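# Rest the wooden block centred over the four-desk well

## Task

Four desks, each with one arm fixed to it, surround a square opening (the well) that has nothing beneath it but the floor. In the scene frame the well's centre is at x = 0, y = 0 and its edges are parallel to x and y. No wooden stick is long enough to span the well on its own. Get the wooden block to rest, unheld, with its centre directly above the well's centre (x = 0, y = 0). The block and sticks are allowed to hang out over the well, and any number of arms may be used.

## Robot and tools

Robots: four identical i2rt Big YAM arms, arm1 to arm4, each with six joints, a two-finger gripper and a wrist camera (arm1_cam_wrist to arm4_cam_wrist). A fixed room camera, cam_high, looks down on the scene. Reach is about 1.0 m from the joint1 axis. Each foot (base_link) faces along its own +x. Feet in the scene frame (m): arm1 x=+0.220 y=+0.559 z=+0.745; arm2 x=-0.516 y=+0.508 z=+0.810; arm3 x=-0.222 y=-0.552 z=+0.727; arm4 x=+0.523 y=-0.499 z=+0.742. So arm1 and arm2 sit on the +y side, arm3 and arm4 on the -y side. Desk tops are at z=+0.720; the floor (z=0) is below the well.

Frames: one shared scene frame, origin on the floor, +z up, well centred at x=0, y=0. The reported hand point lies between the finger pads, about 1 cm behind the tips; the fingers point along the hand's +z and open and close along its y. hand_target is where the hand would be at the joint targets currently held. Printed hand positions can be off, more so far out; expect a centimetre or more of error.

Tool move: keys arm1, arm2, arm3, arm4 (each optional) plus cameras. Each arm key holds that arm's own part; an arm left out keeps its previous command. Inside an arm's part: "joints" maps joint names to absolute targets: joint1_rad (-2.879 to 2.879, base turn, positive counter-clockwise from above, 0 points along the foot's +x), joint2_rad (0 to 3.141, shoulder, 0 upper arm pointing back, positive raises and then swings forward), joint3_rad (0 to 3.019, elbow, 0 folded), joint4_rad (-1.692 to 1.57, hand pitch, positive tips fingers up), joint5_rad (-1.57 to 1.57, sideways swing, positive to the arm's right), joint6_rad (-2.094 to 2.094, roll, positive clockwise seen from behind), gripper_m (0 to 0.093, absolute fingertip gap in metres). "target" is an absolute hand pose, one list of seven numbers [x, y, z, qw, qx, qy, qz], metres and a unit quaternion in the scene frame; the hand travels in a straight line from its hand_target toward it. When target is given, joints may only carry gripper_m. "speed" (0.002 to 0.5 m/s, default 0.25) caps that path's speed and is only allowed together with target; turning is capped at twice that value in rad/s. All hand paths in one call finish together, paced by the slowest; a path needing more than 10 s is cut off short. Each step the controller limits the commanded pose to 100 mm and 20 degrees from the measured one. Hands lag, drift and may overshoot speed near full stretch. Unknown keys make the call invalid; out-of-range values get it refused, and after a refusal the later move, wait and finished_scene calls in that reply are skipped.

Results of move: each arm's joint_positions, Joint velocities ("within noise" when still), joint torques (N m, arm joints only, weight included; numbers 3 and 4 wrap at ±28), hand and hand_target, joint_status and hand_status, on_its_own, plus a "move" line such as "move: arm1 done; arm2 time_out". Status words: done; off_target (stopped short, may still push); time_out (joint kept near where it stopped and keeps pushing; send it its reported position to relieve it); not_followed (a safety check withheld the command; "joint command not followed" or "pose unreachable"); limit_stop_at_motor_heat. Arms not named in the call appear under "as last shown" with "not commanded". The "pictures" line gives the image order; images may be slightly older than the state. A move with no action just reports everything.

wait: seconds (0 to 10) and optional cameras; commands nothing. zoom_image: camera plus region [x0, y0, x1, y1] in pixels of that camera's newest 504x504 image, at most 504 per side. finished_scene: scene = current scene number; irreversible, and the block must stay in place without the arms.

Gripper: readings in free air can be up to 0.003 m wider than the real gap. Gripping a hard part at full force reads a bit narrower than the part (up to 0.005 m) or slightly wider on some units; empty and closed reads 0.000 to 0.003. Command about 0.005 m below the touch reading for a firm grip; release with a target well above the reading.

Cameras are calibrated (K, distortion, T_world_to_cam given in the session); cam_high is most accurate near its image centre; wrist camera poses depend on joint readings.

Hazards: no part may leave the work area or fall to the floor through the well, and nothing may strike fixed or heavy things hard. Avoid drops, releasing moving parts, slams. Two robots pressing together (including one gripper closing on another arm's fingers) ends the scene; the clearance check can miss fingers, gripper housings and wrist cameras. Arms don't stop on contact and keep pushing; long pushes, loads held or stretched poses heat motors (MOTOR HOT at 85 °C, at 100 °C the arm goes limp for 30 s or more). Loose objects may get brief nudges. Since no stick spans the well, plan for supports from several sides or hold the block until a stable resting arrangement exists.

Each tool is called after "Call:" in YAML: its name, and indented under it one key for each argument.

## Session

Call:
move:

Call:
zoom_image:
  camera: "cam_high"
  region: [0, 0, 252, 252]

Call:
zoom_image:
  camera: "cam_high"
  region: [252, 0, 504, 252]

Call:
zoom_image:
  camera: "cam_high"
  region: [0, 252, 252, 504]

Call:
zoom_image:
  camera: "cam_high"
  region: [252, 252, 504, 504]

Scene clock: 0.00 s.
Joint torques (N m): no reading
Heat: arm1: hottest joint3_rad 26 °C; arm2: hottest joint2_rad 25 °C; arm3: hottest joint1_rad 27 °C; arm4: hottest joint3_rad 26 °C.
Joint velocities: within noise
arm1.joint_positions: joint1_rad=+0.125 joint2_rad=+0.593 joint3_rad=+1.388 joint4_rad=-1.385 joint5_rad=+0.204 joint6_rad=-0.325 gripper_m=+0.09396
arm1.joint_status: not commanded
arm1.hand: x=+0.2018 y=+0.3416 z=+1.2802 quat_wxyz=(-0.231, -0.513, -0.713, +0.418) (m; scene frame)
arm1.hand_target: x=+0.2013 y=+0.3441 z=+1.2913 quat_wxyz=(-0.239, -0.511, -0.707, +0.426) (m; scene frame)
arm1.hand_status: not commanded
arm2.joint_positions: joint1_rad=-0.259 joint2_rad=+0.543 joint3_rad=+1.317 joint4_rad=-1.436 joint5_rad=+0.061 joint6_rad=-0.172 gripper_m=+0.09396
arm2.joint_status: not commanded
arm2.hand: x=-0.5869 y=+0.3151 z=+1.3076 quat_wxyz=(-0.200, -0.686, -0.582, +0.387) (m; scene frame)
arm2.hand_target: x=-0.5862 y=+0.3172 z=+1.3166 quat_wxyz=(-0.205, -0.683, -0.579, +0.395) (m; scene frame)
arm2.hand_status: not commanded
arm3.joint_positions: joint1_rad=+0.493 joint2_rad=+0.582 joint3_rad=+1.448 joint4_rad=-1.348 joint5_rad=-0.088 joint6_rad=+0.119 gripper_m=+0.09396
arm3.joint_status: not commanded
arm3.hand: x=-0.3432 y=-0.3812 z=+1.2987 quat_wxyz=(-0.194, +0.730, -0.445, -0.482) (m; scene frame)
arm3.hand_target: x=-0.3416 y=-0.3838 z=+1.3098 quat_wxyz=(-0.200, +0.724, -0.441, -0.491) (m; scene frame)
arm3.hand_status: not commanded
arm4.joint_positions: joint1_rad=-0.169 joint2_rad=+0.522 joint3_rad=+1.317 joint4_rad=-1.478 joint5_rad=+0.180 joint6_rad=+0.223 gripper_m=+0.09396
arm4.joint_status: not commanded
arm4.hand: x=+0.5915 y=-0.3202 z=+1.2366 quat_wxyz=(-0.352, +0.462, -0.775, -0.251) (m; scene frame)
arm4.hand_target: x=+0.5911 y=-0.3221 z=+1.2458 quat_wxyz=(-0.359, +0.458, -0.771, -0.258) (m; scene frame)
arm4.hand_status: not commanded
pictures: arm1_cam_wrist, arm2_cam_wrist, arm3_cam_wrist, arm4_cam_wrist, cam_high
camera_calibration:
arm1_cam_wrist: T_world_to_cam=[[-0.923589, -0.135534, 0.358627, -0.225754], [-0.251242, 0.920539, -0.299141, 0.12242], [-0.289587, -0.366386, -0.884252, 1.4436], [0, 0, 0, 1]] pos_world=[0.2403, 0.385625, 1.39409]
arm2_cam_wrist: T_world_to_cam=[[-0.956101, 0.237347, 0.171865, -0.859404], [0.185591, 0.944328, -0.271661, 0.171805], [-0.226775, -0.227839, -0.946923, 1.29715], [0, 0, 0, 1]] pos_world=[-0.559402, 0.337278, 1.42267]
arm3_cam_wrist: T_world_to_cam=[[0.832673, 0.535979, -0.139224, 0.671591], [0.431279, -0.785366, -0.44407, 0.429201], [-0.347354, 0.30972, -0.885109, 1.27063], [0, 0, 0, 1]] pos_world=[-0.302964, -0.416417, 1.40874]
arm4_cam_wrist: T_world_to_cam=[[0.896538, -0.437682, -0.0682161, -0.584204], [-0.438324, -0.854324, -0.27929, 0.33721], [0.0639617, 0.280295, -0.957781, 1.36554], [0, 0, 0, 1]] pos_world=[0.584226, -0.350363, 1.36221]

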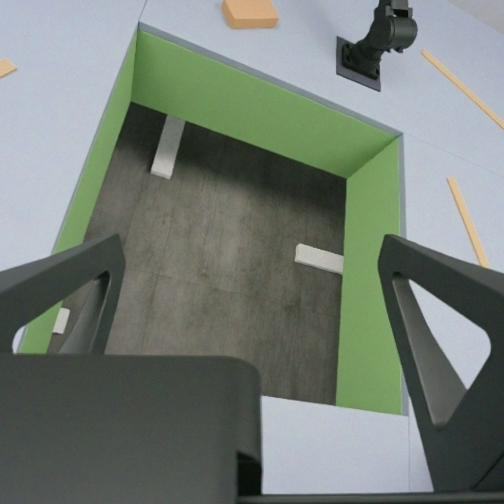

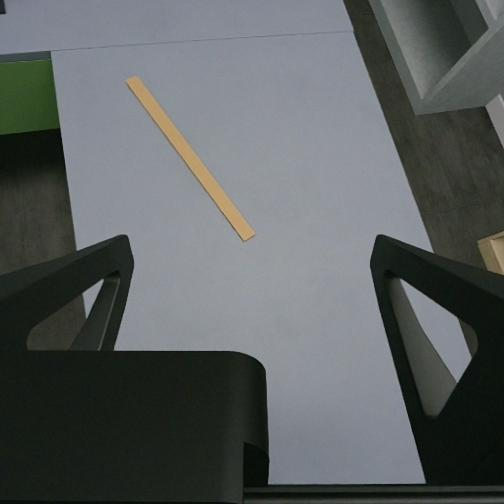

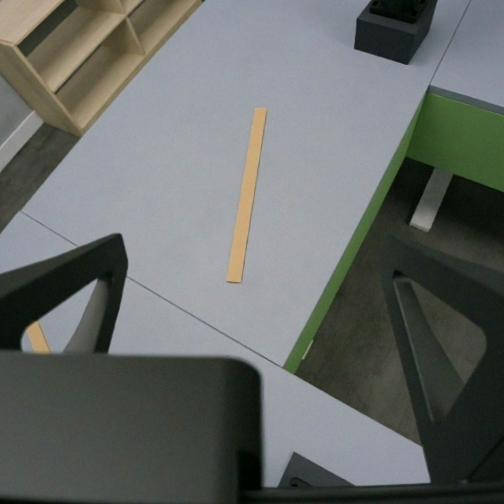

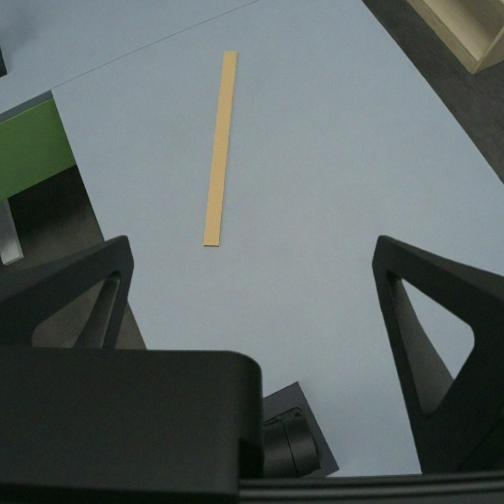

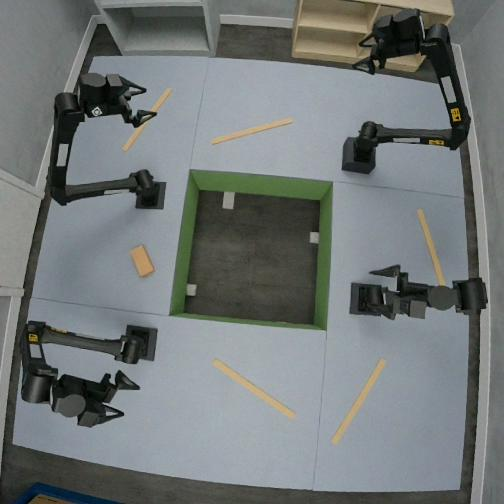

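Scaled by 2.000 from the camera's 504x504 image, which has a finer 720x720 frame.

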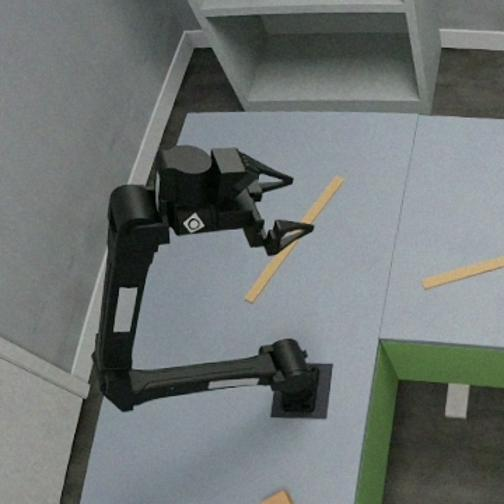

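Scaled by 2.000 from the camera's 504x504 image, which has a finer 720x720 frame.

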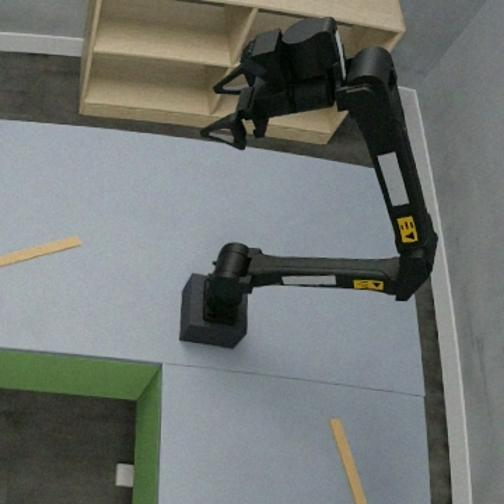

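Scaled by 2.000 from the camera's 504x504 image, which has a finer 720x720 frame.

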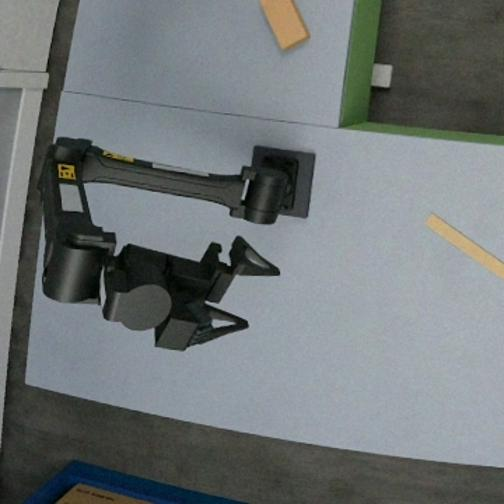

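Scaled by 2.000 from the camera's 504x504 image, which has a finer 720x720 frame.

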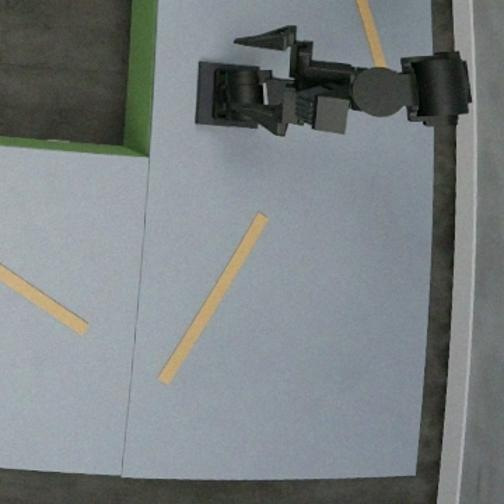

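Call:
move:
  arm1: {"joints":{"joint1_rad":1.6,"joint5_rad":0,"joint6_rad":0.5}}
  arm3: {"joints":{"joint1_rad":1.75,"joint5_rad":0,"joint6_rad":0.7}}
  arm2: {"target":[-0.656,-0.027,0.87,0,0.5635,0.8261,0],"speed":0.3}
  arm4: {"target":[0.655,0.035,0.87,0,0.4955,-0.8686,0],"speed":0.3}
  cameras: ["arm2_cam_wrist","arm4_cam_wrist","cam_high"]

Call:
move:
  arm1: {"target":[0.672,0.585,0.86,0,0.2487,0.9686,0],"speed":0.3}
  arm3: {"target":[-0.656,-0.676,0.86,0,0.975,-0.2222,0],"speed":0.3}

Scene clock: 3.80 s.
Joint torques (N m): arm1=[0.38 1.55 8.36 2.15 -0.02 -0.02] | arm2=[-0.21 -18.55 12.68 -0.18 0.02 -0.04] | arm3=[0.91 1.32 8.85 1.52 0.11 0.15] | arm4=[-0.67 -13.51 9.33 -0.25 -0.18 0.17]
Heat: arm1: hottest joint3_rad 26 °C; arm2: hottest joint2_rad 26 °C; arm3: hottest joint1_rad 27 °C; arm4: hottest joint3_rad 26 °C.
move: arm1 done; arm2 off_target; arm3 done; arm4 off_target
Joint velocities: within noise
arm1.joint_positions: joint1_rad=+1.591 joint2_rad=+0.593 joint3_rad=+1.388 joint4_rad=-1.385 joint5_rad=+0.001 joint6_rad=+0.489 gripper_m=+0.09398
arm1.joint_status: all done
arm1.hand: x=+0.4313 y=+0.5623 z=+1.2809 quat_wxyz=(-0.463, -0.208, -0.854, -0.117) (m; scene frame)
arm1.hand_target: x=+0.4287 y=+0.5644 z=+1.2920 quat_wxyz=(-0.473, -0.207, -0.847, -0.125) (m; scene frame)
arm1.hand_status: not commanded
arm2.joint_positions: joint1_rad=-0.216 joint2_rad=+1.857 joint3_rad=+1.417 joint4_rad=-1.124 joint5_rad=-0.007 joint6_rad=-0.618 gripper_m=+0.09396
arm2.joint_status: not commanded
arm2.hand: x=-0.6573 y=-0.0144 z=+0.8694 quat_wxyz=(-0.001, -0.572, -0.820, -0.002) (m; scene frame)
arm2.hand_target: x=-0.6557 y=-0.0266 z=+0.8701 quat_wxyz=(+0.000, -0.564, -0.826, +0.000) (m; scene frame)
arm2.hand_status: off_target (0.013 m and 1.2 deg from the pose sent, 0.560 m and 59.6 deg at the start)
arm3.joint_positions: joint1_rad=+1.743 joint2_rad=+0.582 joint3_rad=+1.448 joint4_rad=-1.348 joint5_rad=-0.002 joint6_rad=+0.688 gripper_m=+0.09397
arm3.joint_status: all done
arm3.hand: x=-0.4275 y=-0.5988 z=+1.2979 quat_wxyz=(+0.227, +0.833, -0.197, -0.465) (m; scene frame)
arm3.hand_target: x=-0.4243 y=-0.5993 z=+1.3090 quat_wxyz=(+0.236, +0.825, -0.198, -0.473) (m; scene frame)
arm3.hand_status: not commanded
arm4.joint_positions: joint1_rad=-0.214 joint2_rad=+1.806 joint3_rad=+1.504 joint4_rad=-1.282 joint5_rad=+0.007 joint6_rad=+0.284 gripper_m=+0.09396
arm4.joint_status: not commanded
arm4.hand: x=+0.6488 y=+0.0246 z=+0.8595 quat_wxyz=(+0.006, +0.504, -0.864, +0.008) (m; scene frame)
arm4.hand_target: x=+0.6550 y=+0.0346 z=+0.8701 quat_wxyz=(+0.000, +0.496, -0.869, +0.000) (m; scene frame)
arm4.hand_status: off_target (0.016 m and 1.6 deg from the pose sent, 0.514 m and 51.2 deg at the start)
pictures: arm2_cam_wrist, arm4_cam_wrist, cam_high
camera_calibration:
arm2_cam_wrist: T_world_to_cam=[[-0.938671, -0.344667, -0.0100458, -0.611951], [-0.287982, 0.767606, 0.57258, -0.670852], [-0.189638, 0.540357, -0.819787, 0.716082], [0, 0, 0, 1]] pos_world=[-0.631817, -0.0829104, 0.965004]
arm4_cam_wrist: T_world_to_cam=[[0.871827, -0.489804, -0.00324924, -0.548876], [-0.394912, -0.706817, 0.586902, -0.224636], [-0.289763, -0.510393, -0.809652, 1.02563], [0, 0, 0, 1]] pos_world=[0.687003, 0.0958561, 0.960459]

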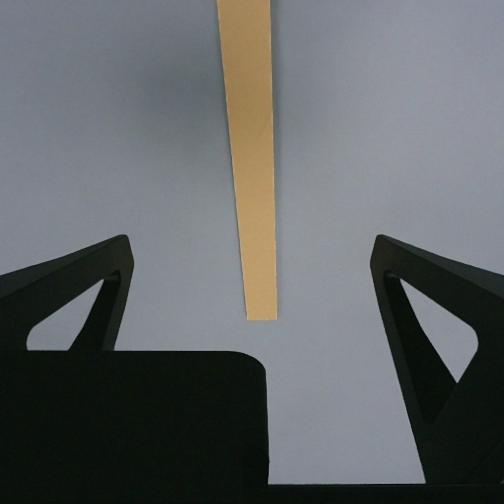

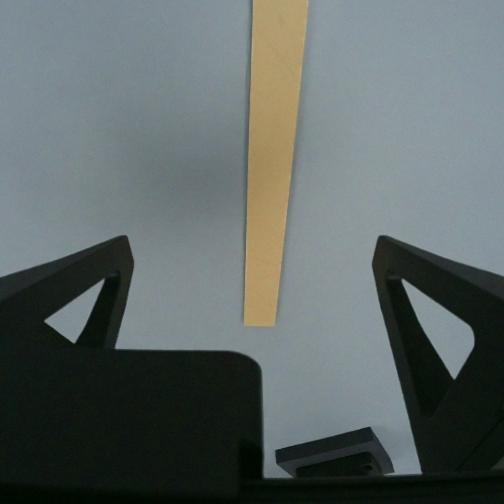

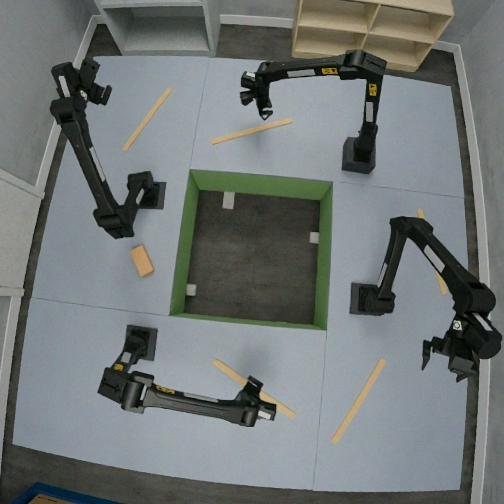

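Scene clock: 6.57 s.
Joint torques (N m): arm1=[0.32 -12.81 10.7 0.46 -0.03 0.03] | arm2=[0.26 -17.85 12.83 0.05 0.03 -0.02] | arm3=[0.85 -11.11 11.17 -0.12 -0.01 0.18] | arm4=[-0.62 -13.63 9.31 -0.28 -0.16 0.18]
Heat: arm1: hottest joint3_rad 26 °C; arm2: hottest joint2_rad 26 °C; arm3: hottest joint1_rad 27 °C; arm4: hottest joint3_rad 26 °C.
move: arm1 off_target; arm3 off_target
Joint velocities: within noise
arm1.joint_positions: joint1_rad=+1.627 joint2_rad=+1.608 joint3_rad=+1.162 joint4_rad=-1.184 joint5_rad=-0.002 joint6_rad=+0.547 gripper_m=+0.09398
arm1.joint_status: not commanded
arm1.hand: x=+0.6518 y=+0.5799 z=+0.8450 quat_wxyz=(+0.021, -0.247, -0.969, +0.007) (m; scene frame)
arm1.hand_target: x=+0.6710 y=+0.5850 z=+0.8602 quat_wxyz=(+0.000, -0.249, -0.969, +0.000) (m; scene frame)
arm1.hand_status: off_target (0.026 m and 2.5 deg from the pose sent, 0.485 m and 57.1 deg at the start)
arm2.joint_positions: joint1_rad=-0.216 joint2_rad=+1.857 joint3_rad=+1.417 joint4_rad=-1.125 joint5_rad=-0.007 joint6_rad=-0.619 gripper_m=+0.09396
arm2.joint_status: not commanded
arm2.hand: x=-0.6573 y=-0.0143 z=+0.8694 quat_wxyz=(-0.001, -0.572, -0.820, -0.002) (m; scene frame)
arm2.hand_target: x=-0.6557 y=-0.0266 z=+0.8701 quat_wxyz=(+0.000, -0.563, -0.826, +0.000) (m; scene frame)
arm2.hand_status: not commanded
arm3.joint_positions: joint1_rad=+1.793 joint2_rad=+1.568 joint3_rad=+1.188 joint4_rad=-1.228 joint5_rad=+0.000 joint6_rad=+0.716 gripper_m=+0.09398
arm3.joint_status: not commanded
arm3.hand: x=-0.6408 y=-0.6676 z=+0.8462 quat_wxyz=(-0.010, +0.975, -0.221, +0.017) (m; scene frame)
arm3.hand_target: x=-0.6553 y=-0.6758 z=+0.8602 quat_wxyz=(+0.000, +0.975, -0.222, +0.000) (m; scene frame)
arm3.hand_status: off_target (0.022 m and 2.2 deg from the pose sent, 0.500 m and 62.4 deg at the start)
arm4.joint_positions: joint1_rad=-0.214 joint2_rad=+1.806 joint3_rad=+1.504 joint4_rad=-1.282 joint5_rad=+0.007 joint6_rad=+0.285 gripper_m=+0.09396
arm4.joint_status: not commanded
arm4.hand: x=+0.6487 y=+0.0245 z=+0.8595 quat_wxyz=(+0.006, +0.503, -0.864, +0.009) (m; scene frame)
arm4.hand_target: x=+0.6550 y=+0.0345 z=+0.8701 quat_wxyz=(+0.000, +0.495, -0.869, +0.000) (m; scene frame)
arm4.hand_status: not commanded
pictures: arm1_cam_wrist, arm2_cam_wrist, arm3_cam_wrist, arm4_cam_wrist, cam_high
camera_calibration:
arm1_cam_wrist: T_world_to_cam=[[-0.473876, -0.880476, 0.0142283, 0.808075], [-0.693642, 0.383178, 0.609947, -0.282234], [-0.542496, 0.27917, -0.792315, 0.989287], [0, 0, 0, 1]] pos_world=[0.723842, 0.543458, 0.944477]
arm2_cam_wrist: T_world_to_cam=[[-0.938376, -0.345463, -0.0102825, -0.611477], [-0.288688, 0.767109, 0.57289, -0.671631], [-0.190024, 0.540555, -0.819568, 0.715526], [0, 0, 0, 1]] pos_world=[-0.63172, -0.0828093, 0.964905]
arm3_cam_wrist: T_world_to_cam=[[0.423509, 0.905625, 0.0219827, 0.858002], [0.715077, -0.349102, 0.605634, -0.283454], [0.556152, -0.240772, -0.795439, 0.991058], [0, 0, 0, 1]] pos_world=[-0.711859, -0.637363, 0.941135]
arm4_cam_wrist: T_world_to_cam=[[0.871671, -0.490082, -0.00303479, -0.549047], [-0.395025, -0.706239, 0.587521, -0.225348], [-0.290077, -0.510927, -0.809203, 1.02536], [0, 0, 0, 1]] pos_world=[0.687005, 0.0956579, 0.960457]

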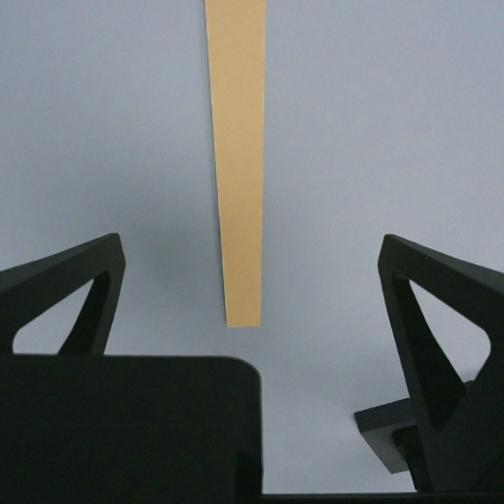

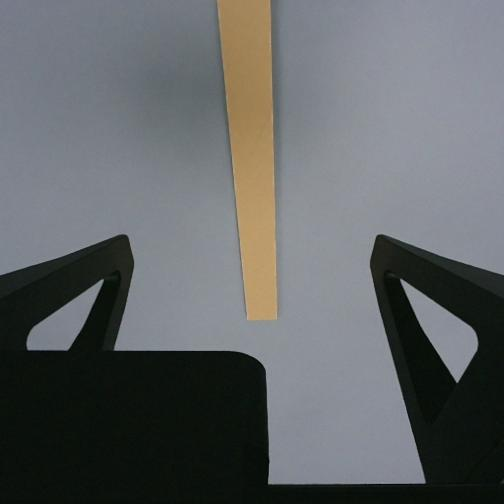

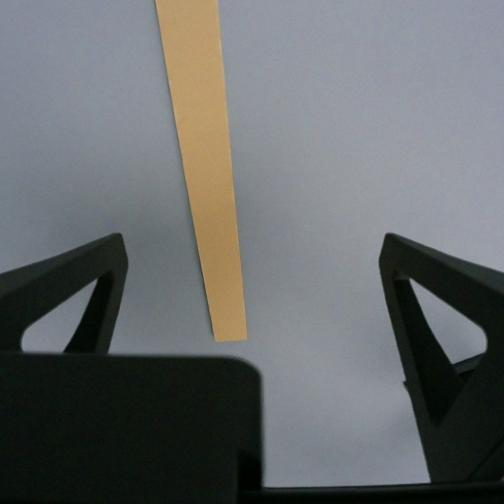

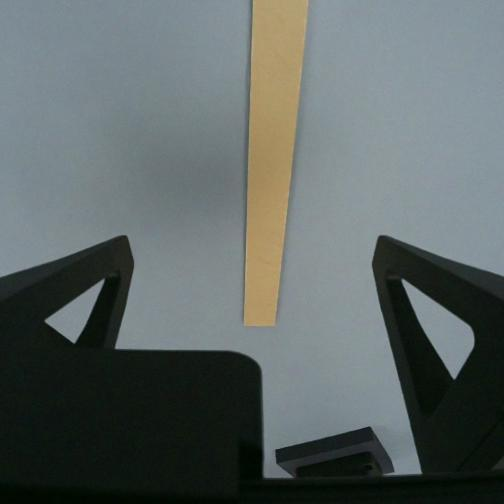

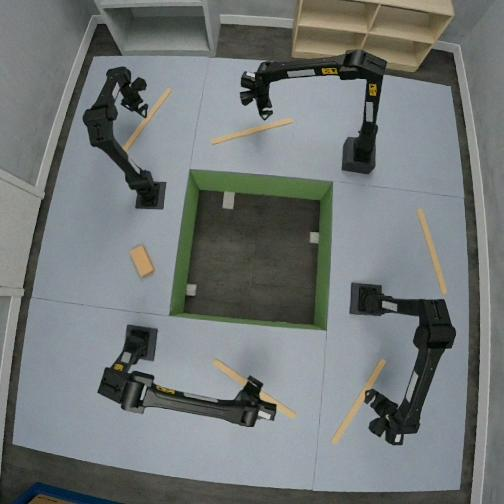

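Call:
move:
  arm1: {"target":[0.666,0.582,0.755,0,0.2456,0.9694,0],"speed":0.15}
  arm3: {"target":[-0.652,-0.693,0.757,0,0.9799,-0.1994,0],"speed":0.15}
  arm2: {"target":[-0.655,-0.020,0.748,0,0.5519,0.8339,0],"speed":0.15}
  arm4: {"target":[0.665,0.026,0.752,0,0.4924,-0.8704,0],"speed":0.15}

Scene clock: 8.93 s.
Joint torques (N m): arm1=[-0.09 -12.92 6.26 0.95 0 -0.11] | arm2=[-0.21 -18.55 8.34 0.99 0 -0.05] | arm3=[0.91 -10.87 7.12 0.4 0.01 0.11] | arm4=[-0.73 -13.45 6.15 0.68 -0.18 0.01]
Heat: arm1: hottest joint3_rad 27 °C; arm2: hottest joint2_rad 26 °C; arm3: hottest joint1_rad 27 °C; arm4: hottest joint3_rad 26 °C.
move: arm1 done; arm2 off_target; arm3 done; arm4 done
Joint velocities: within noise
arm1.joint_positions: joint1_rad=+1.627 joint2_rad=+1.730 joint3_rad=+1.066 joint4_rad=-0.916 joint5_rad=-0.002 joint6_rad=+0.547 gripper_m=+0.09398
arm1.joint_status: not commanded
arm1.hand: x=+0.6666 y=+0.5803 z=+0.7613 quat_wxyz=(-0.003, -0.247, -0.969, +0.000) (m; scene frame)
arm1.hand_target: x=+0.6659 y=+0.5820 z=+0.7550 quat_wxyz=(+0.000, -0.245, -0.969, +0.000) (m; scene frame)
arm1.hand_status: done (0.007 m and 0.4 deg from the pose sent, 0.091 m and 2.5 deg at the start)
arm2.joint_positions: joint1_rad=-0.216 joint2_rad=+2.007 joint3_rad=+1.332 joint4_rad=-0.870 joint5_rad=-0.006 joint6_rad=-0.647 gripper_m=+0.09396
arm2.joint_status: not commanded
arm2.hand: x=-0.6593 y=-0.0200 z=+0.7639 quat_wxyz=(-0.004, -0.560, -0.828, +0.007) (m; scene frame)
arm2.hand_target: x=-0.6549 y=-0.0195 z=+0.7483 quat_wxyz=(+0.000, -0.552, -0.834, +0.000) (m; scene frame)
arm2.hand_status: off_target (0.016 m and 1.5 deg from the pose sent, 0.121 m and 2.8 deg at the start)
arm3.joint_positions: joint1_rad=+1.833 joint2_rad=+1.689 joint3_rad=+1.089 joint4_rad=-0.972 joint5_rad=+0.000 joint6_rad=+0.716 gripper_m=+0.09398
arm3.joint_status: not commanded
arm3.hand: x=-0.6500 y=-0.6887 z=+0.7612 quat_wxyz=(-0.001, +0.979, -0.202, +0.000) (m; scene frame)
arm3.hand_target: x=-0.6519 y=-0.6930 z=+0.7571 quat_wxyz=(+0.000, +0.980, -0.199, +0.000) (m; scene frame)
arm3.hand_status: done (0.006 m and 0.3 deg from the pose sent, 0.093 m and 3.4 deg at the start)
arm4.joint_positions: joint1_rad=-0.237 joint2_rad=+1.909 joint3_rad=+1.369 joint4_rad=-1.025 joint5_rad=+0.007 joint6_rad=+0.285 gripper_m=+0.09396
arm4.joint_status: not commanded
arm4.hand: x=+0.6611 y=+0.0239 z=+0.7589 quat_wxyz=(-0.001, +0.493, -0.870, +0.002) (m; scene frame)
arm4.hand_target: x=+0.6649 y=+0.0259 z=+0.7521 quat_wxyz=(+0.000, +0.492, -0.870, +0.000) (m; scene frame)
arm4.hand_status: done (0.008 m and 0.2 deg from the pose sent, 0.109 m and 1.9 deg at the start)
pictures: arm1_cam_wrist, arm2_cam_wrist, arm3_cam_wrist, arm4_cam_wrist, cam_high
camera_calibration:
arm1_cam_wrist: T_world_to_cam=[[-0.473802, -0.880559, -0.0112967, 0.836145], [-0.723075, 0.381678, 0.575747, -0.1746], [-0.502667, 0.280959, -0.81755, 0.922431], [0, 0, 0, 1]] pos_world=[0.733594, 0.543751, 0.864104]
arm2_cam_wrist: T_world_to_cam=[[-0.928112, -0.372297, 0.00189144, -0.619591], [-0.307481, 0.769376, 0.559925, -0.609852], [-0.209913, 0.519092, -0.828541, 0.625205], [0, 0, 0, 1]] pos_world=[-0.631329, -0.0860045, 0.860651]
arm3_cam_wrist: T_world_to_cam=[[0.387218, 0.921986, -0.00213892, 0.889008], [0.749104, -0.313256, 0.583707, -0.169272], [0.5375, -0.227624, -0.811961, 0.932913], [0, 0, 0, 1]] pos_world=[-0.718878, -0.660325, 0.858196]
arm4_cam_wrist: T_world_to_cam=[[0.860004, -0.51022, -0.00827269, -0.548264], [-0.414321, -0.707642, 0.572346, -0.137399], [-0.297876, -0.488793, -0.81997, 0.960042], [0, 0, 0, 1]] pos_world=[0.700556, 0.0922971, 0.86131]

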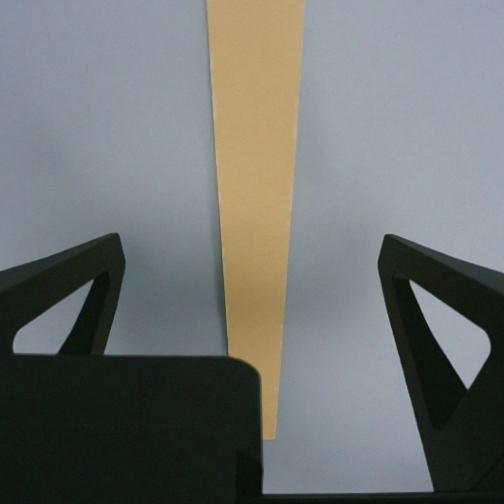

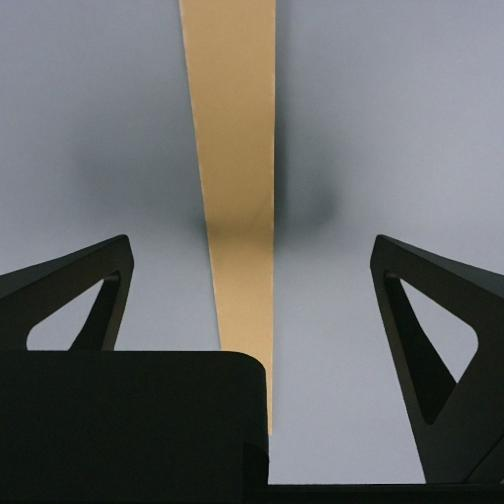

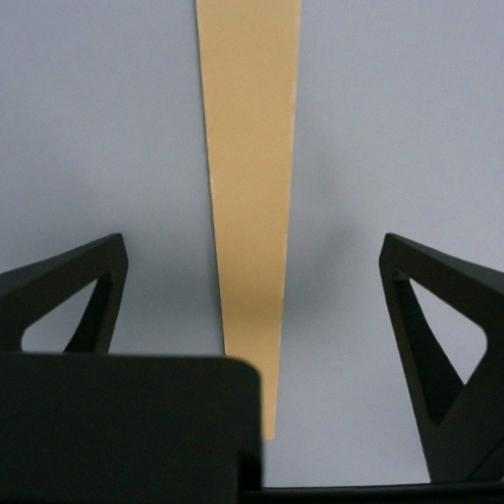

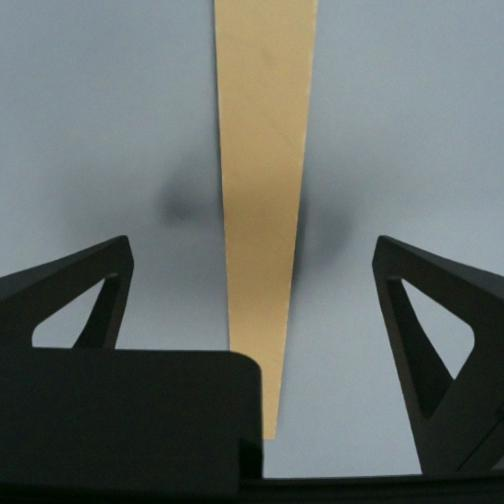

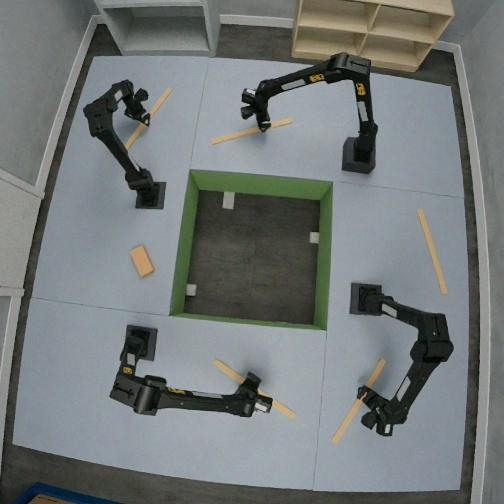

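Call:
move:
  arm1: {"target":[0.667,0.583,0.723,0,0.2456,0.9694,0],"speed":0.08}
  arm3: {"target":[-0.652,-0.693,0.730,0,0.9799,-0.1994,0],"speed":0.08}
  arm2: {"target":[-0.648,-0.017,0.716,0,0.5519,0.8339,0],"speed":0.08}
  arm4: {"target":[0.665,0.026,0.724,0,0.4924,-0.8704,0],"speed":0.08}
  cameras: []

Call:
move:
  arm1: {"joints":{"gripper_m":0.018}}
  arm3: {"joints":{"gripper_m":0.018}}
  arm2: {"joints":{"gripper_m":0.018}}
  arm4: {"joints":{"gripper_m":0.018}}

Scene clock: 10.23 s.
Joint torques (N m): arm1=[0.03 -12.51 5.76 1.26 -0.02 -0.08] | arm2=[0.09 -17.32 7.47 1.09 -0.03 0.08] | arm3=[0.97 -10.05 6.35 0.49 0.09 0.11] | arm4=[-0.5 -12.22 5.41 0.84 0.03 0.01]
Heat: arm1: hottest joint3_rad 27 °C; arm2: hottest joint2_rad 26 °C; arm3: hottest joint1_rad 27 °C; arm4: hottest joint3_rad 27 °C.
move: arm1 off_target; arm2 off_target; arm3 off_target; arm4 off_target
Joint velocities: within noise
arm1.joint_positions: joint1_rad=+1.628 joint2_rad=+1.780 joint3_rad=+1.046 joint4_rad=-0.841 joint5_rad=-0.002 joint6_rad=+0.548 gripper_m=+0.09398
arm1.joint_status: not commanded
arm1.hand: x=+0.6688 y=+0.5806 z=+0.7340 quat_wxyz=(-0.005, -0.247, -0.969, -0.001) (m; scene frame)
arm1.hand_target: x=+0.6668 y=+0.5830 z=+0.7233 quat_wxyz=(+0.000, -0.245, -0.969, +0.000) (m; scene frame)
arm1.hand_status: off_target (0.011 m and 0.6 deg from the pose sent, 0.038 m and 0.4 deg at the start)
arm2.joint_positions: joint1_rad=-0.205 joint2_rad=+2.044 joint3_rad=+1.310 joint4_rad=-0.799 joint5_rad=-0.005 joint6_rad=-0.647 gripper_m=+0.09396
arm2.joint_status: not commanded
arm2.hand: x=-0.6541 y=-0.0210 z=+0.7384 quat_wxyz=(-0.005, -0.556, -0.831, +0.013) (m; scene frame)
arm2.hand_target: x=-0.6478 y=-0.0161 z=+0.7166 quat_wxyz=(+0.000, -0.552, -0.834, +0.000) (m; scene frame)
arm2.hand_status: off_target (0.024 m and 1.7 deg from the pose sent, 0.049 m and 1.5 deg at the start)
arm3.joint_positions: joint1_rad=+1.833 joint2_rad=+1.719 joint3_rad=+1.069 joint4_rad=-0.904 joint5_rad=-0.002 joint6_rad=+0.717 gripper_m=+0.09398
arm3.joint_status: not commanded
arm3.hand: x=-0.6541 y=-0.6903 z=+0.7424 quat_wxyz=(+0.004, +0.979, -0.202, -0.007) (m; scene frame)
arm3.hand_target: x=-0.6516 y=-0.6929 z=+0.7302 quat_wxyz=(+0.000, +0.980, -0.199, +0.000) (m; scene frame)
arm3.hand_status: off_target (0.013 m and 1.0 deg from the pose sent, 0.032 m and 0.3 deg at the start)
arm4.joint_positions: joint1_rad=-0.239 joint2_rad=+1.931 joint3_rad=+1.353 joint4_rad=-0.966 joint5_rad=+0.002 joint6_rad=+0.284 gripper_m=+0.09396
arm4.joint_status: not commanded
arm4.hand: x=+0.6621 y=+0.0289 z=+0.7426 quat_wxyz=(-0.006, +0.493, -0.870, -0.008) (m; scene frame)
arm4.hand_target: x=+0.6648 y=+0.0255 z=+0.7245 quat_wxyz=(+0.000, +0.492, -0.870, +0.000) (m; scene frame)
arm4.hand_status: off_target (0.019 m and 1.2 deg from the pose sent, 0.035 m and 0.2 deg at the start)
pictures: none
No camera images: "cameras" was empty.

Scene clock: 10.97 s.
Joint torques (N m): arm1=[0.03 -12.51 5.78 1.07 -0.06 -0.08] | arm2=[0.15 -17.61 7.43 1.16 -0.04 0.09] | arm3=[0.91 -10.17 6.37 0.36 0.11 0.11] | arm4=[-0.56 -12.45 5.31 0.62 0.03 0.01]
Heat: arm1: hottest joint3_rad 27 °C; arm2: hottest joint2_rad 26 °C; arm3: hottest joint1_rad 27 °C; arm4: hottest joint3_rad 27 °C.
move: arm1 off_target; arm2 off_target; arm3 off_target; arm4 off_target
Joint velocities: within noise
arm1.joint_positions: joint1_rad=+1.628 joint2_rad=+1.780 joint3_rad=+1.046 joint4_rad=-0.836 joint5_rad=+0.000 joint6_rad=+0.548 gripper_m=+0.02621
arm1.joint_status: gripper_m off_target (ended at +0.02625, target +0.01800)
arm1.hand: x=+0.6701 y=+0.5804 z=+0.7340 quat_wxyz=(-0.008, -0.247, -0.969, -0.001) (m; scene frame)
arm1.hand_target: x=+0.6668 y=+0.5830 z=+0.7233 quat_wxyz=(+0.000, -0.245, -0.969, +0.000) (m; scene frame)
arm1.hand_status: not commanded
arm2.joint_positions: joint1_rad=-0.205 joint2_rad=+2.044 joint3_rad=+1.310 joint4_rad=-0.799 joint5_rad=-0.005 joint6_rad=-0.647 gripper_m=+0.02805
arm2.joint_status: gripper_m off_target (ended at +0.02808, target +0.01800)
arm2.hand: x=-0.6541 y=-0.0210 z=+0.7384 quat_wxyz=(-0.005, -0.556, -0.831, +0.013) (m; scene frame)
arm2.hand_target: x=-0.6480 y=-0.0161 z=+0.7166 quat_wxyz=(+0.000, -0.552, -0.834, +0.000) (m; scene frame)
arm2.hand_status: not commanded
arm3.joint_positions: joint1_rad=+1.833 joint2_rad=+1.721 joint3_rad=+1.069 joint4_rad=-0.900 joint5_rad=-0.003 joint6_rad=+0.717 gripper_m=+0.02625
arm3.joint_status: gripper_m off_target (ended at +0.02629, target +0.01800)
arm3.hand: x=-0.6548 y=-0.6906 z=+0.7416 quat_wxyz=(+0.005, +0.979, -0.202, -0.008) (m; scene frame)
arm3.hand_target: x=-0.6517 y=-0.6928 z=+0.7302 quat_wxyz=(+0.000, +0.980, -0.200, +0.000) (m; scene frame)
arm3.hand_status: not commanded
arm4.joint_positions: joint1_rad=-0.239 joint2_rad=+1.932 joint3_rad=+1.353 joint4_rad=-0.962 joint5_rad=+0.002 joint6_rad=+0.284 gripper_m=+0.02688
arm4.joint_status: gripper_m off_target (ended at +0.02691, target +0.01800)
arm4.hand: x=+0.6623 y=+0.0297 z=+0.7422 quat_wxyz=(-0.008, +0.493, -0.870, -0.009) (m; scene frame)
arm4.hand_target: x=+0.6648 y=+0.0254 z=+0.7244 quat_wxyz=(+0.000, +0.492, -0.870, +0.000) (m; scene frame)
arm4.hand_status: not commanded
pictures: arm1_cam_wrist, arm2_cam_wrist, arm3_cam_wrist, arm4_cam_wrist, cam_high
camera_calibration:
arm1_cam_wrist: T_world_to_cam=[[-0.473344, -0.880758, -0.0145206, 0.839714], [-0.7287, 0.382256, 0.568222, -0.147377], [-0.494916, 0.279546, -0.822747, 0.901338], [0, 0, 0, 1]] pos_world=[0.736166, 0.543955, 0.837509]
arm2_cam_wrist: T_world_to_cam=[[-0.924207, -0.381752, 0.0103928, -0.618993], [-0.312883, 0.772521, 0.552554, -0.591154], [-0.218967, 0.507423, -0.833412, 0.603115], [0, 0, 0, 1]] pos_world=[-0.624977, -0.0856572, 0.835722]
arm3_cam_wrist: T_world_to_cam=[[0.387657, 0.921643, -0.0172153, 0.903796], [0.759813, -0.308904, 0.572068, -0.136197], [0.521925, -0.234847, -0.820025, 0.909979], [0, 0, 0, 1]] pos_world=[-0.721819, -0.661343, 0.839679]
arm4_cam_wrist: T_world_to_cam=[[0.859633, -0.510523, -0.0199148, -0.537591], [-0.415681, -0.721535, 0.553712, -0.10813], [-0.297052, -0.467711, -0.83247, 0.957646], [0, 0, 0, 1]] pos_world=[0.701654, 0.0954299, 0.846379]

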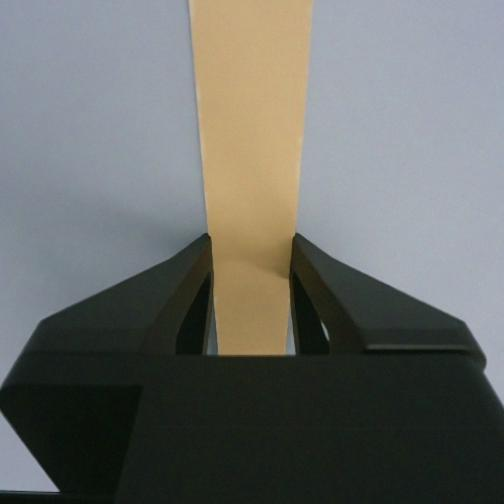

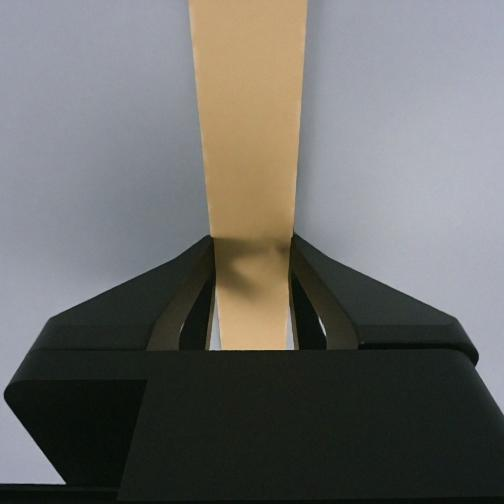

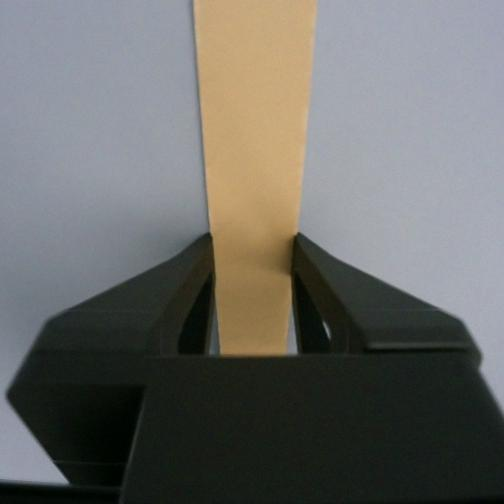

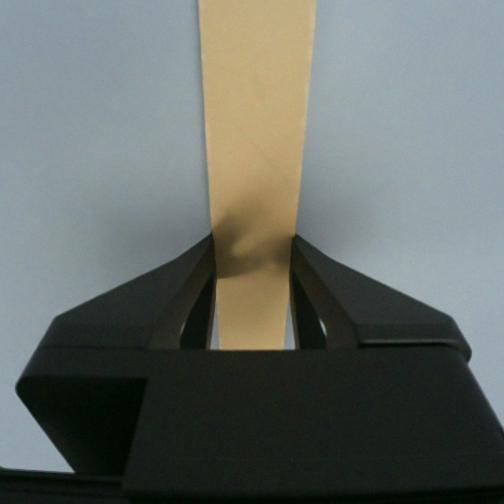

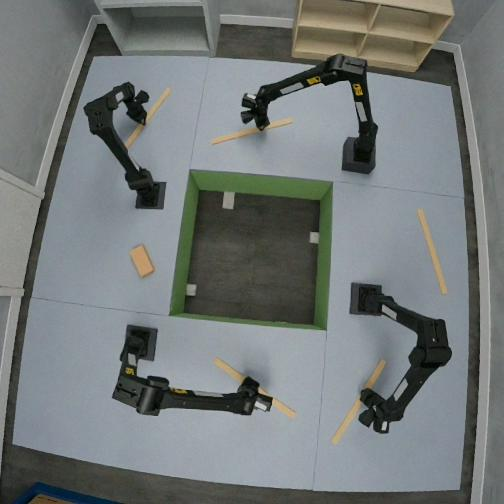

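Call:
move:
  arm1: {"target":[0.53,0.578,1.08,0,0.2456,0.9694,0],"speed":0.25}
  arm3: {"target":[-0.52,-0.65,1.08,0,0.9799,-0.1994,0],"speed":0.25}
  arm2: {"target":[-0.648,-0.016,0.80,0,0.5519,0.8339,0],"speed":0.1}
  arm4: {"target":[0.663,0.026,0.80,0,0.4924,-0.8704,0],"speed":0.1}
  cameras: ["cam_high"]

Call:
move:
  arm1: {"joints":{"joint1_rad":-0.8}}
  cameras: ["cam_high"]

Scene clock: 14.17 s.
Joint torques (N m): arm1=[0.32 -6.77 11.84 0.34 -0.01 -0.04] | arm2=[0.38 -22.48 11.21 -0.08 -0.04 0.11] | arm3=[0.85 -5.19 12.08 -0.12 0.11 0.11] | arm4=[-0.32 -15.15 8.8 -0.24 0.03 0.06]
Heat: arm1: hottest joint3_rad 27 °C; arm2: hottest joint2_rad 26 °C; arm3: hottest joint1_rad 27 °C; arm4: hottest joint3_rad 27 °C.
move: arm1 off_target; arm2 off_target; arm3 off_target; arm4 off_target
Joint velocities: within noise
arm1.joint_positions: joint1_rad=+1.628 joint2_rad=+1.137 joint3_rad=+1.281 joint4_rad=-1.700 joint5_rad=-0.002 joint6_rad=+0.548 gripper_m=+0.02621
arm1.joint_status: not commanded
arm1.hand: x=+0.5210 y=+0.5746 z=+1.0583 quat_wxyz=(-0.014, -0.247, -0.969, -0.004) (m; scene frame)
arm1.hand_target: x=+0.5293 y=+0.5779 z=+1.0789 quat_wxyz=(-0.035, -0.245, -0.969, -0.011) (m; scene frame)
arm1.hand_status: off_target (0.024 m and 1.7 deg from the pose sent, 0.373 m and 0.9 deg at the start; a joint's target at an end of its range on 22 of 67 steps)
arm2.joint_positions: joint1_rad=-0.205 joint2_rad=+1.959 joint3_rad=+1.310 joint4_rad=-0.950 joint5_rad=-0.005 joint6_rad=-0.647 gripper_m=+0.02807
arm2.joint_status: not commanded
arm2.hand: x=-0.6484 y=+0.0004 z=+0.7822 quat_wxyz=(+0.006, -0.556, -0.831, -0.018) (m; scene frame)
arm2.hand_target: x=-0.6479 y=-0.0154 z=+0.8001 quat_wxyz=(+0.000, -0.552, -0.834, +0.000) (m; scene frame)
arm2.hand_status: off_target (0.024 m and 2.2 deg from the pose sent, 0.062 m and 1.7 deg at the start)
arm3.joint_positions: joint1_rad=+1.833 joint2_rad=+1.079 joint3_rad=+1.306 joint4_rad=-1.671 joint5_rad=-0.003 joint6_rad=+0.717 gripper_m=+0.02625
arm3.joint_status: not commanded
arm3.hand: x=-0.5142 y=-0.6461 z=+1.0627 quat_wxyz=(+0.031, +0.977, -0.202, -0.055) (m; scene frame)
arm3.hand_target: x=-0.5197 y=-0.6498 z=+1.0789 quat_wxyz=(+0.039, +0.977, -0.199, -0.068) (m; scene frame)
arm3.hand_status: off_target (0.019 m and 7.2 deg from the pose sent, 0.366 m and 1.1 deg at the start; a joint's target at an end of its range on 26 of 67 steps)
arm4.joint_positions: joint1_rad=-0.239 joint2_rad=+1.874 joint3_rad=+1.378 joint4_rad=-1.109 joint5_rad=+0.002 joint6_rad=+0.284 gripper_m=+0.02689
arm4.joint_status: not commanded
arm4.hand: x=+0.6576 y=+0.0113 z=+0.7804 quat_wxyz=(+0.015, +0.493, -0.870, +0.014) (m; scene frame)
arm4.hand_target: x=+0.6629 y=+0.0253 z=+0.8001 quat_wxyz=(+0.000, +0.492, -0.870, +0.000) (m; scene frame)
arm4.hand_status: off_target (0.025 m and 2.3 deg from the pose sent, 0.058 m and 1.4 deg at the start)
pictures: cam_high

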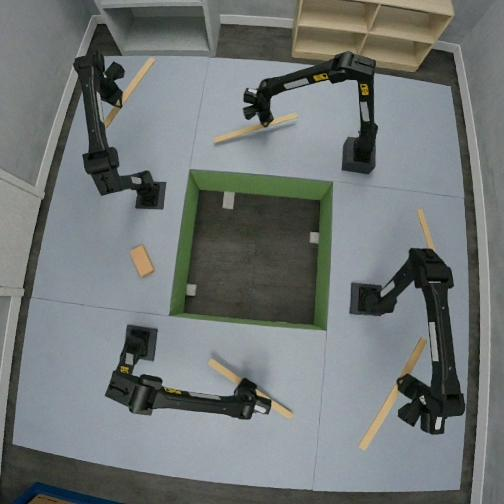

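Scene clock: 16.43 s.
Joint torques (N m): arm1=[-0.73 -8.23 11.85 0.27 0.02 -0.04] | arm2=[-0.21 -21.95 11.04 0.01 -0.07 0.09] | arm3=[0.85 -5.13 12.14 -0.08 0.11 0.1] | arm4=[-0.38 -15.15 8.77 -0.29 0.03 0.07]
Heat: arm1: hottest joint3_rad 28 °C; arm2: hottest joint2_rad 26 °C; arm3: hottest joint1_rad 27 °C; arm4: hottest joint3_rad 27 °C.
move: arm1 done
Joint velocities: within noise
arm1.joint_positions: joint1_rad=-0.793 joint2_rad=+1.148 joint3_rad=+1.281 joint4_rad=-1.700 joint5_rad=-0.003 joint6_rad=+0.548 gripper_m=+0.02623
arm1.joint_status: all done
arm1.hand: x=-0.0057 y=+0.3458 z=+1.0484 quat_wxyz=(-0.005, -0.994, -0.110, -0.006) (m; scene frame)
arm1.hand_target: x=-0.0126 y=+0.3427 z=+1.0718 quat_wxyz=(-0.021, -0.994, -0.104, +0.016) (m; scene frame)
arm1.hand_status: not commanded
arm2, arm3, arm4: as last shown
arm4.hand: x=+0.6576 y=+0.0112 z=+0.7804 quat_wxyz=(+0.015, +0.493, -0.870, +0.014) (m; scene frame)
pictures: cam_high

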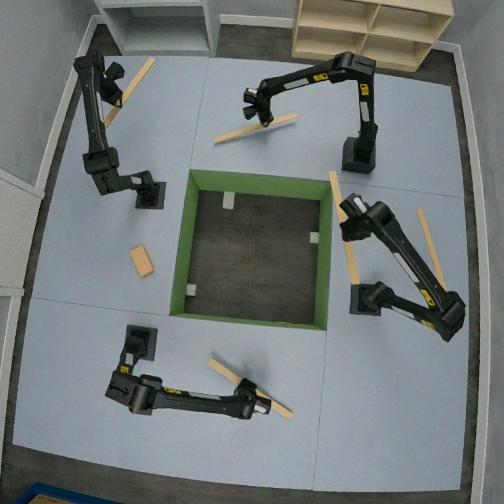

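Call:
move:
  arm1: {"target":[-0.041,0.325,0.86,0.0917,0.7012,0.7012,-0.0917],"speed":0.25}
  arm3: {"joints":{"joint1_rad":-0.85}}
  cameras: ["cam_high"]

Call:
move:
  arm3: {"target":[0.043,-0.33,0.86,-0.0913,0.7012,-0.7012,-0.0913],"speed":0.25}
  arm2: {"target":[-0.345,-0.045,0.85,0.1336,0,0.991,0],"speed":0.25}
  arm4: {"target":[0.345,0.05,0.85,0,0.991,0,-0.1336],"speed":0.25}
  arm1: {"target":[-0.041,0.325,0.84,0.0917,0.7012,0.7012,-0.0917],"speed":0.25}
  cameras: ["cam_high"]

Scene clock: 20.77 s.
Joint torques (N m): arm1=[-1.03 -7.36 7.43 1.26 -0.28 -0.23] | arm2=[0.44 -22.01 11.07 -0.06 -0.07 0.07] | arm3=[-0.15 -6.36 12.14 -0.09 0.07 0.1] | arm4=[-0.26 -15.15 8.75 -0.29 0.04 0.05]
Heat: arm1: hottest joint3_rad 28 °C; arm2: hottest joint2_rad 26 °C; arm3: hottest joint1_rad 27 °C; arm4: hottest joint3_rad 28 °C.
move: arm1 done; arm3 done
Joint velocities: within noise
arm1.joint_positions: joint1_rad=-0.914 joint2_rad=+1.212 joint3_rad=+0.820 joint4_rad=-1.013 joint5_rad=-0.195 joint6_rad=-0.905 gripper_m=+0.02623
arm1.joint_status: not commanded
arm1.hand: x=-0.0377 y=+0.3241 z=+0.8634 quat_wxyz=(-0.091, -0.702, -0.700, +0.090) (m; scene frame)
arm1.hand_target: x=-0.0410 y=+0.3251 z=+0.8601 quat_wxyz=(-0.092, -0.701, -0.701, +0.092) (m; scene frame)
arm1.hand_status: done (0.005 m and 0.2 deg from the pose sent, 0.193 m and 78.5 deg at the start)
arm2, arm4: as last shown
arm3.joint_positions: joint1_rad=-0.844 joint2_rad=+1.095 joint3_rad=+1.306 joint4_rad=-1.671 joint5_rad=-0.001 joint6_rad=+0.717 gripper_m=+0.02626
arm3.joint_status: all done
arm3.hand: x=-0.0011 y=-0.3361 z=+1.0591 quat_wxyz=(-0.041, +0.029, -0.998, -0.039) (m; scene frame)
arm3.hand_target: x=+0.0024 y=-0.3353 z=+1.0797 quat_wxyz=(-0.058, +0.025, -0.997, -0.055) (m; scene frame)
arm3.hand_status: not commanded
pictures: cam_high

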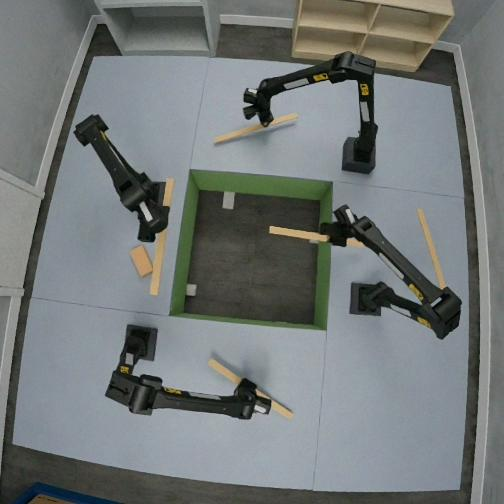

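Scene clock: 25.97 s.
Joint torques (N m): arm1=[-0.85 -7.3 7.12 1.28 -0.28 -0.23] | arm2=[0.03 -18.26 13.14 0.18 -0.48 -0.02] | arm3=[-0.38 -5.83 8.5 0.7 -0.37 -0.01] | arm4=[0.09 -13.1 9.55 -0.21 -0.56 -0.09]
Heat: arm1: hottest joint3_rad 28 °C; arm2: hottest joint3_rad 27 °C; arm3: hottest joint1_rad 27 °C; arm4: hottest joint3_rad 28 °C.
move: arm1 done; arm2 off_target; arm3 done; arm4 off_target
Joint velocities: within noise
arm1.joint_positions: joint1_rad=-0.914 joint2_rad=+1.237 joint3_rad=+0.787 joint4_rad=-0.951 joint5_rad=-0.195 joint6_rad=-0.906 gripper_m=+0.02623
arm1.joint_status: not commanded
arm1.hand: x=-0.0385 y=+0.3235 z=+0.8447 quat_wxyz=(-0.091, -0.702, -0.700, +0.092) (m; scene frame)
arm1.hand_target: x=-0.0410 y=+0.3250 z=+0.8401 quat_wxyz=(-0.092, -0.701, -0.701, +0.092) (m; scene frame)
arm1.hand_status: done (0.006 m and 0.1 deg from the pose sent, 0.024 m and 0.2 deg at the start)
arm2.joint_positions: joint1_rad=+0.267 joint2_rad=+1.902 joint3_rad=+1.417 joint4_rad=-1.016 joint5_rad=-0.257 joint6_rad=-1.327 gripper_m=+0.02807
arm2.joint_status: not commanded
arm2.hand: x=-0.3516 y=-0.0330 z=+0.8514 quat_wxyz=(-0.132, -0.009, -0.991, -0.001) (m; scene frame)
arm2.hand_target: x=-0.3451 y=-0.0445 z=+0.8500 quat_wxyz=(-0.134, +0.000, -0.991, +0.000) (m; scene frame)
arm2.hand_status: off_target (0.014 m and 1.1 deg from the pose sent, 0.314 m and 69.3 deg at the start)
arm3.joint_positions: joint1_rad=-1.018 joint2_rad=+1.199 joint3_rad=+0.844 joint4_rad=-1.078 joint5_rad=-0.209 joint6_rad=-0.950 gripper_m=+0.02626
arm3.joint_status: not commanded
arm3.hand: x=+0.0373 y=-0.3311 z=+0.8607 quat_wxyz=(-0.086, +0.700, -0.703, -0.091) (m; scene frame)
arm3.hand_target: x=+0.0430 y=-0.3301 z=+0.8600 quat_wxyz=(-0.091, +0.701, -0.701, -0.091) (m; scene frame)
arm3.hand_status: done (0.006 m and 0.7 deg from the pose sent, 0.204 m and 86.7 deg at the start)
arm4.joint_positions: joint1_rad=+0.255 joint2_rad=+1.844 joint3_rad=+1.494 joint4_rad=-1.165 joint5_rad=-0.249 joint6_rad=-1.311 gripper_m=+0.02690
arm4.joint_status: not commanded
arm4.hand: x=+0.3502 y=+0.0374 z=+0.8435 quat_wxyz=(+0.007, +0.991, -0.008, -0.130) (m; scene frame)
arm4.hand_target: x=+0.3452 y=+0.0495 z=+0.8499 quat_wxyz=(+0.000, +0.991, +0.000, -0.134) (m; scene frame)
arm4.hand_status: off_target (0.015 m and 1.3 deg from the pose sent, 0.323 m and 121.8 deg at the start)
pictures: cam_high

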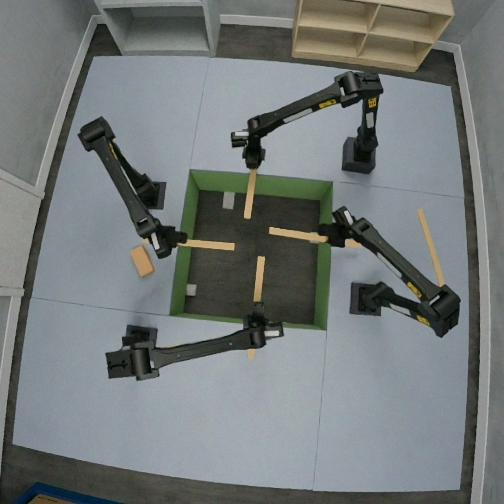

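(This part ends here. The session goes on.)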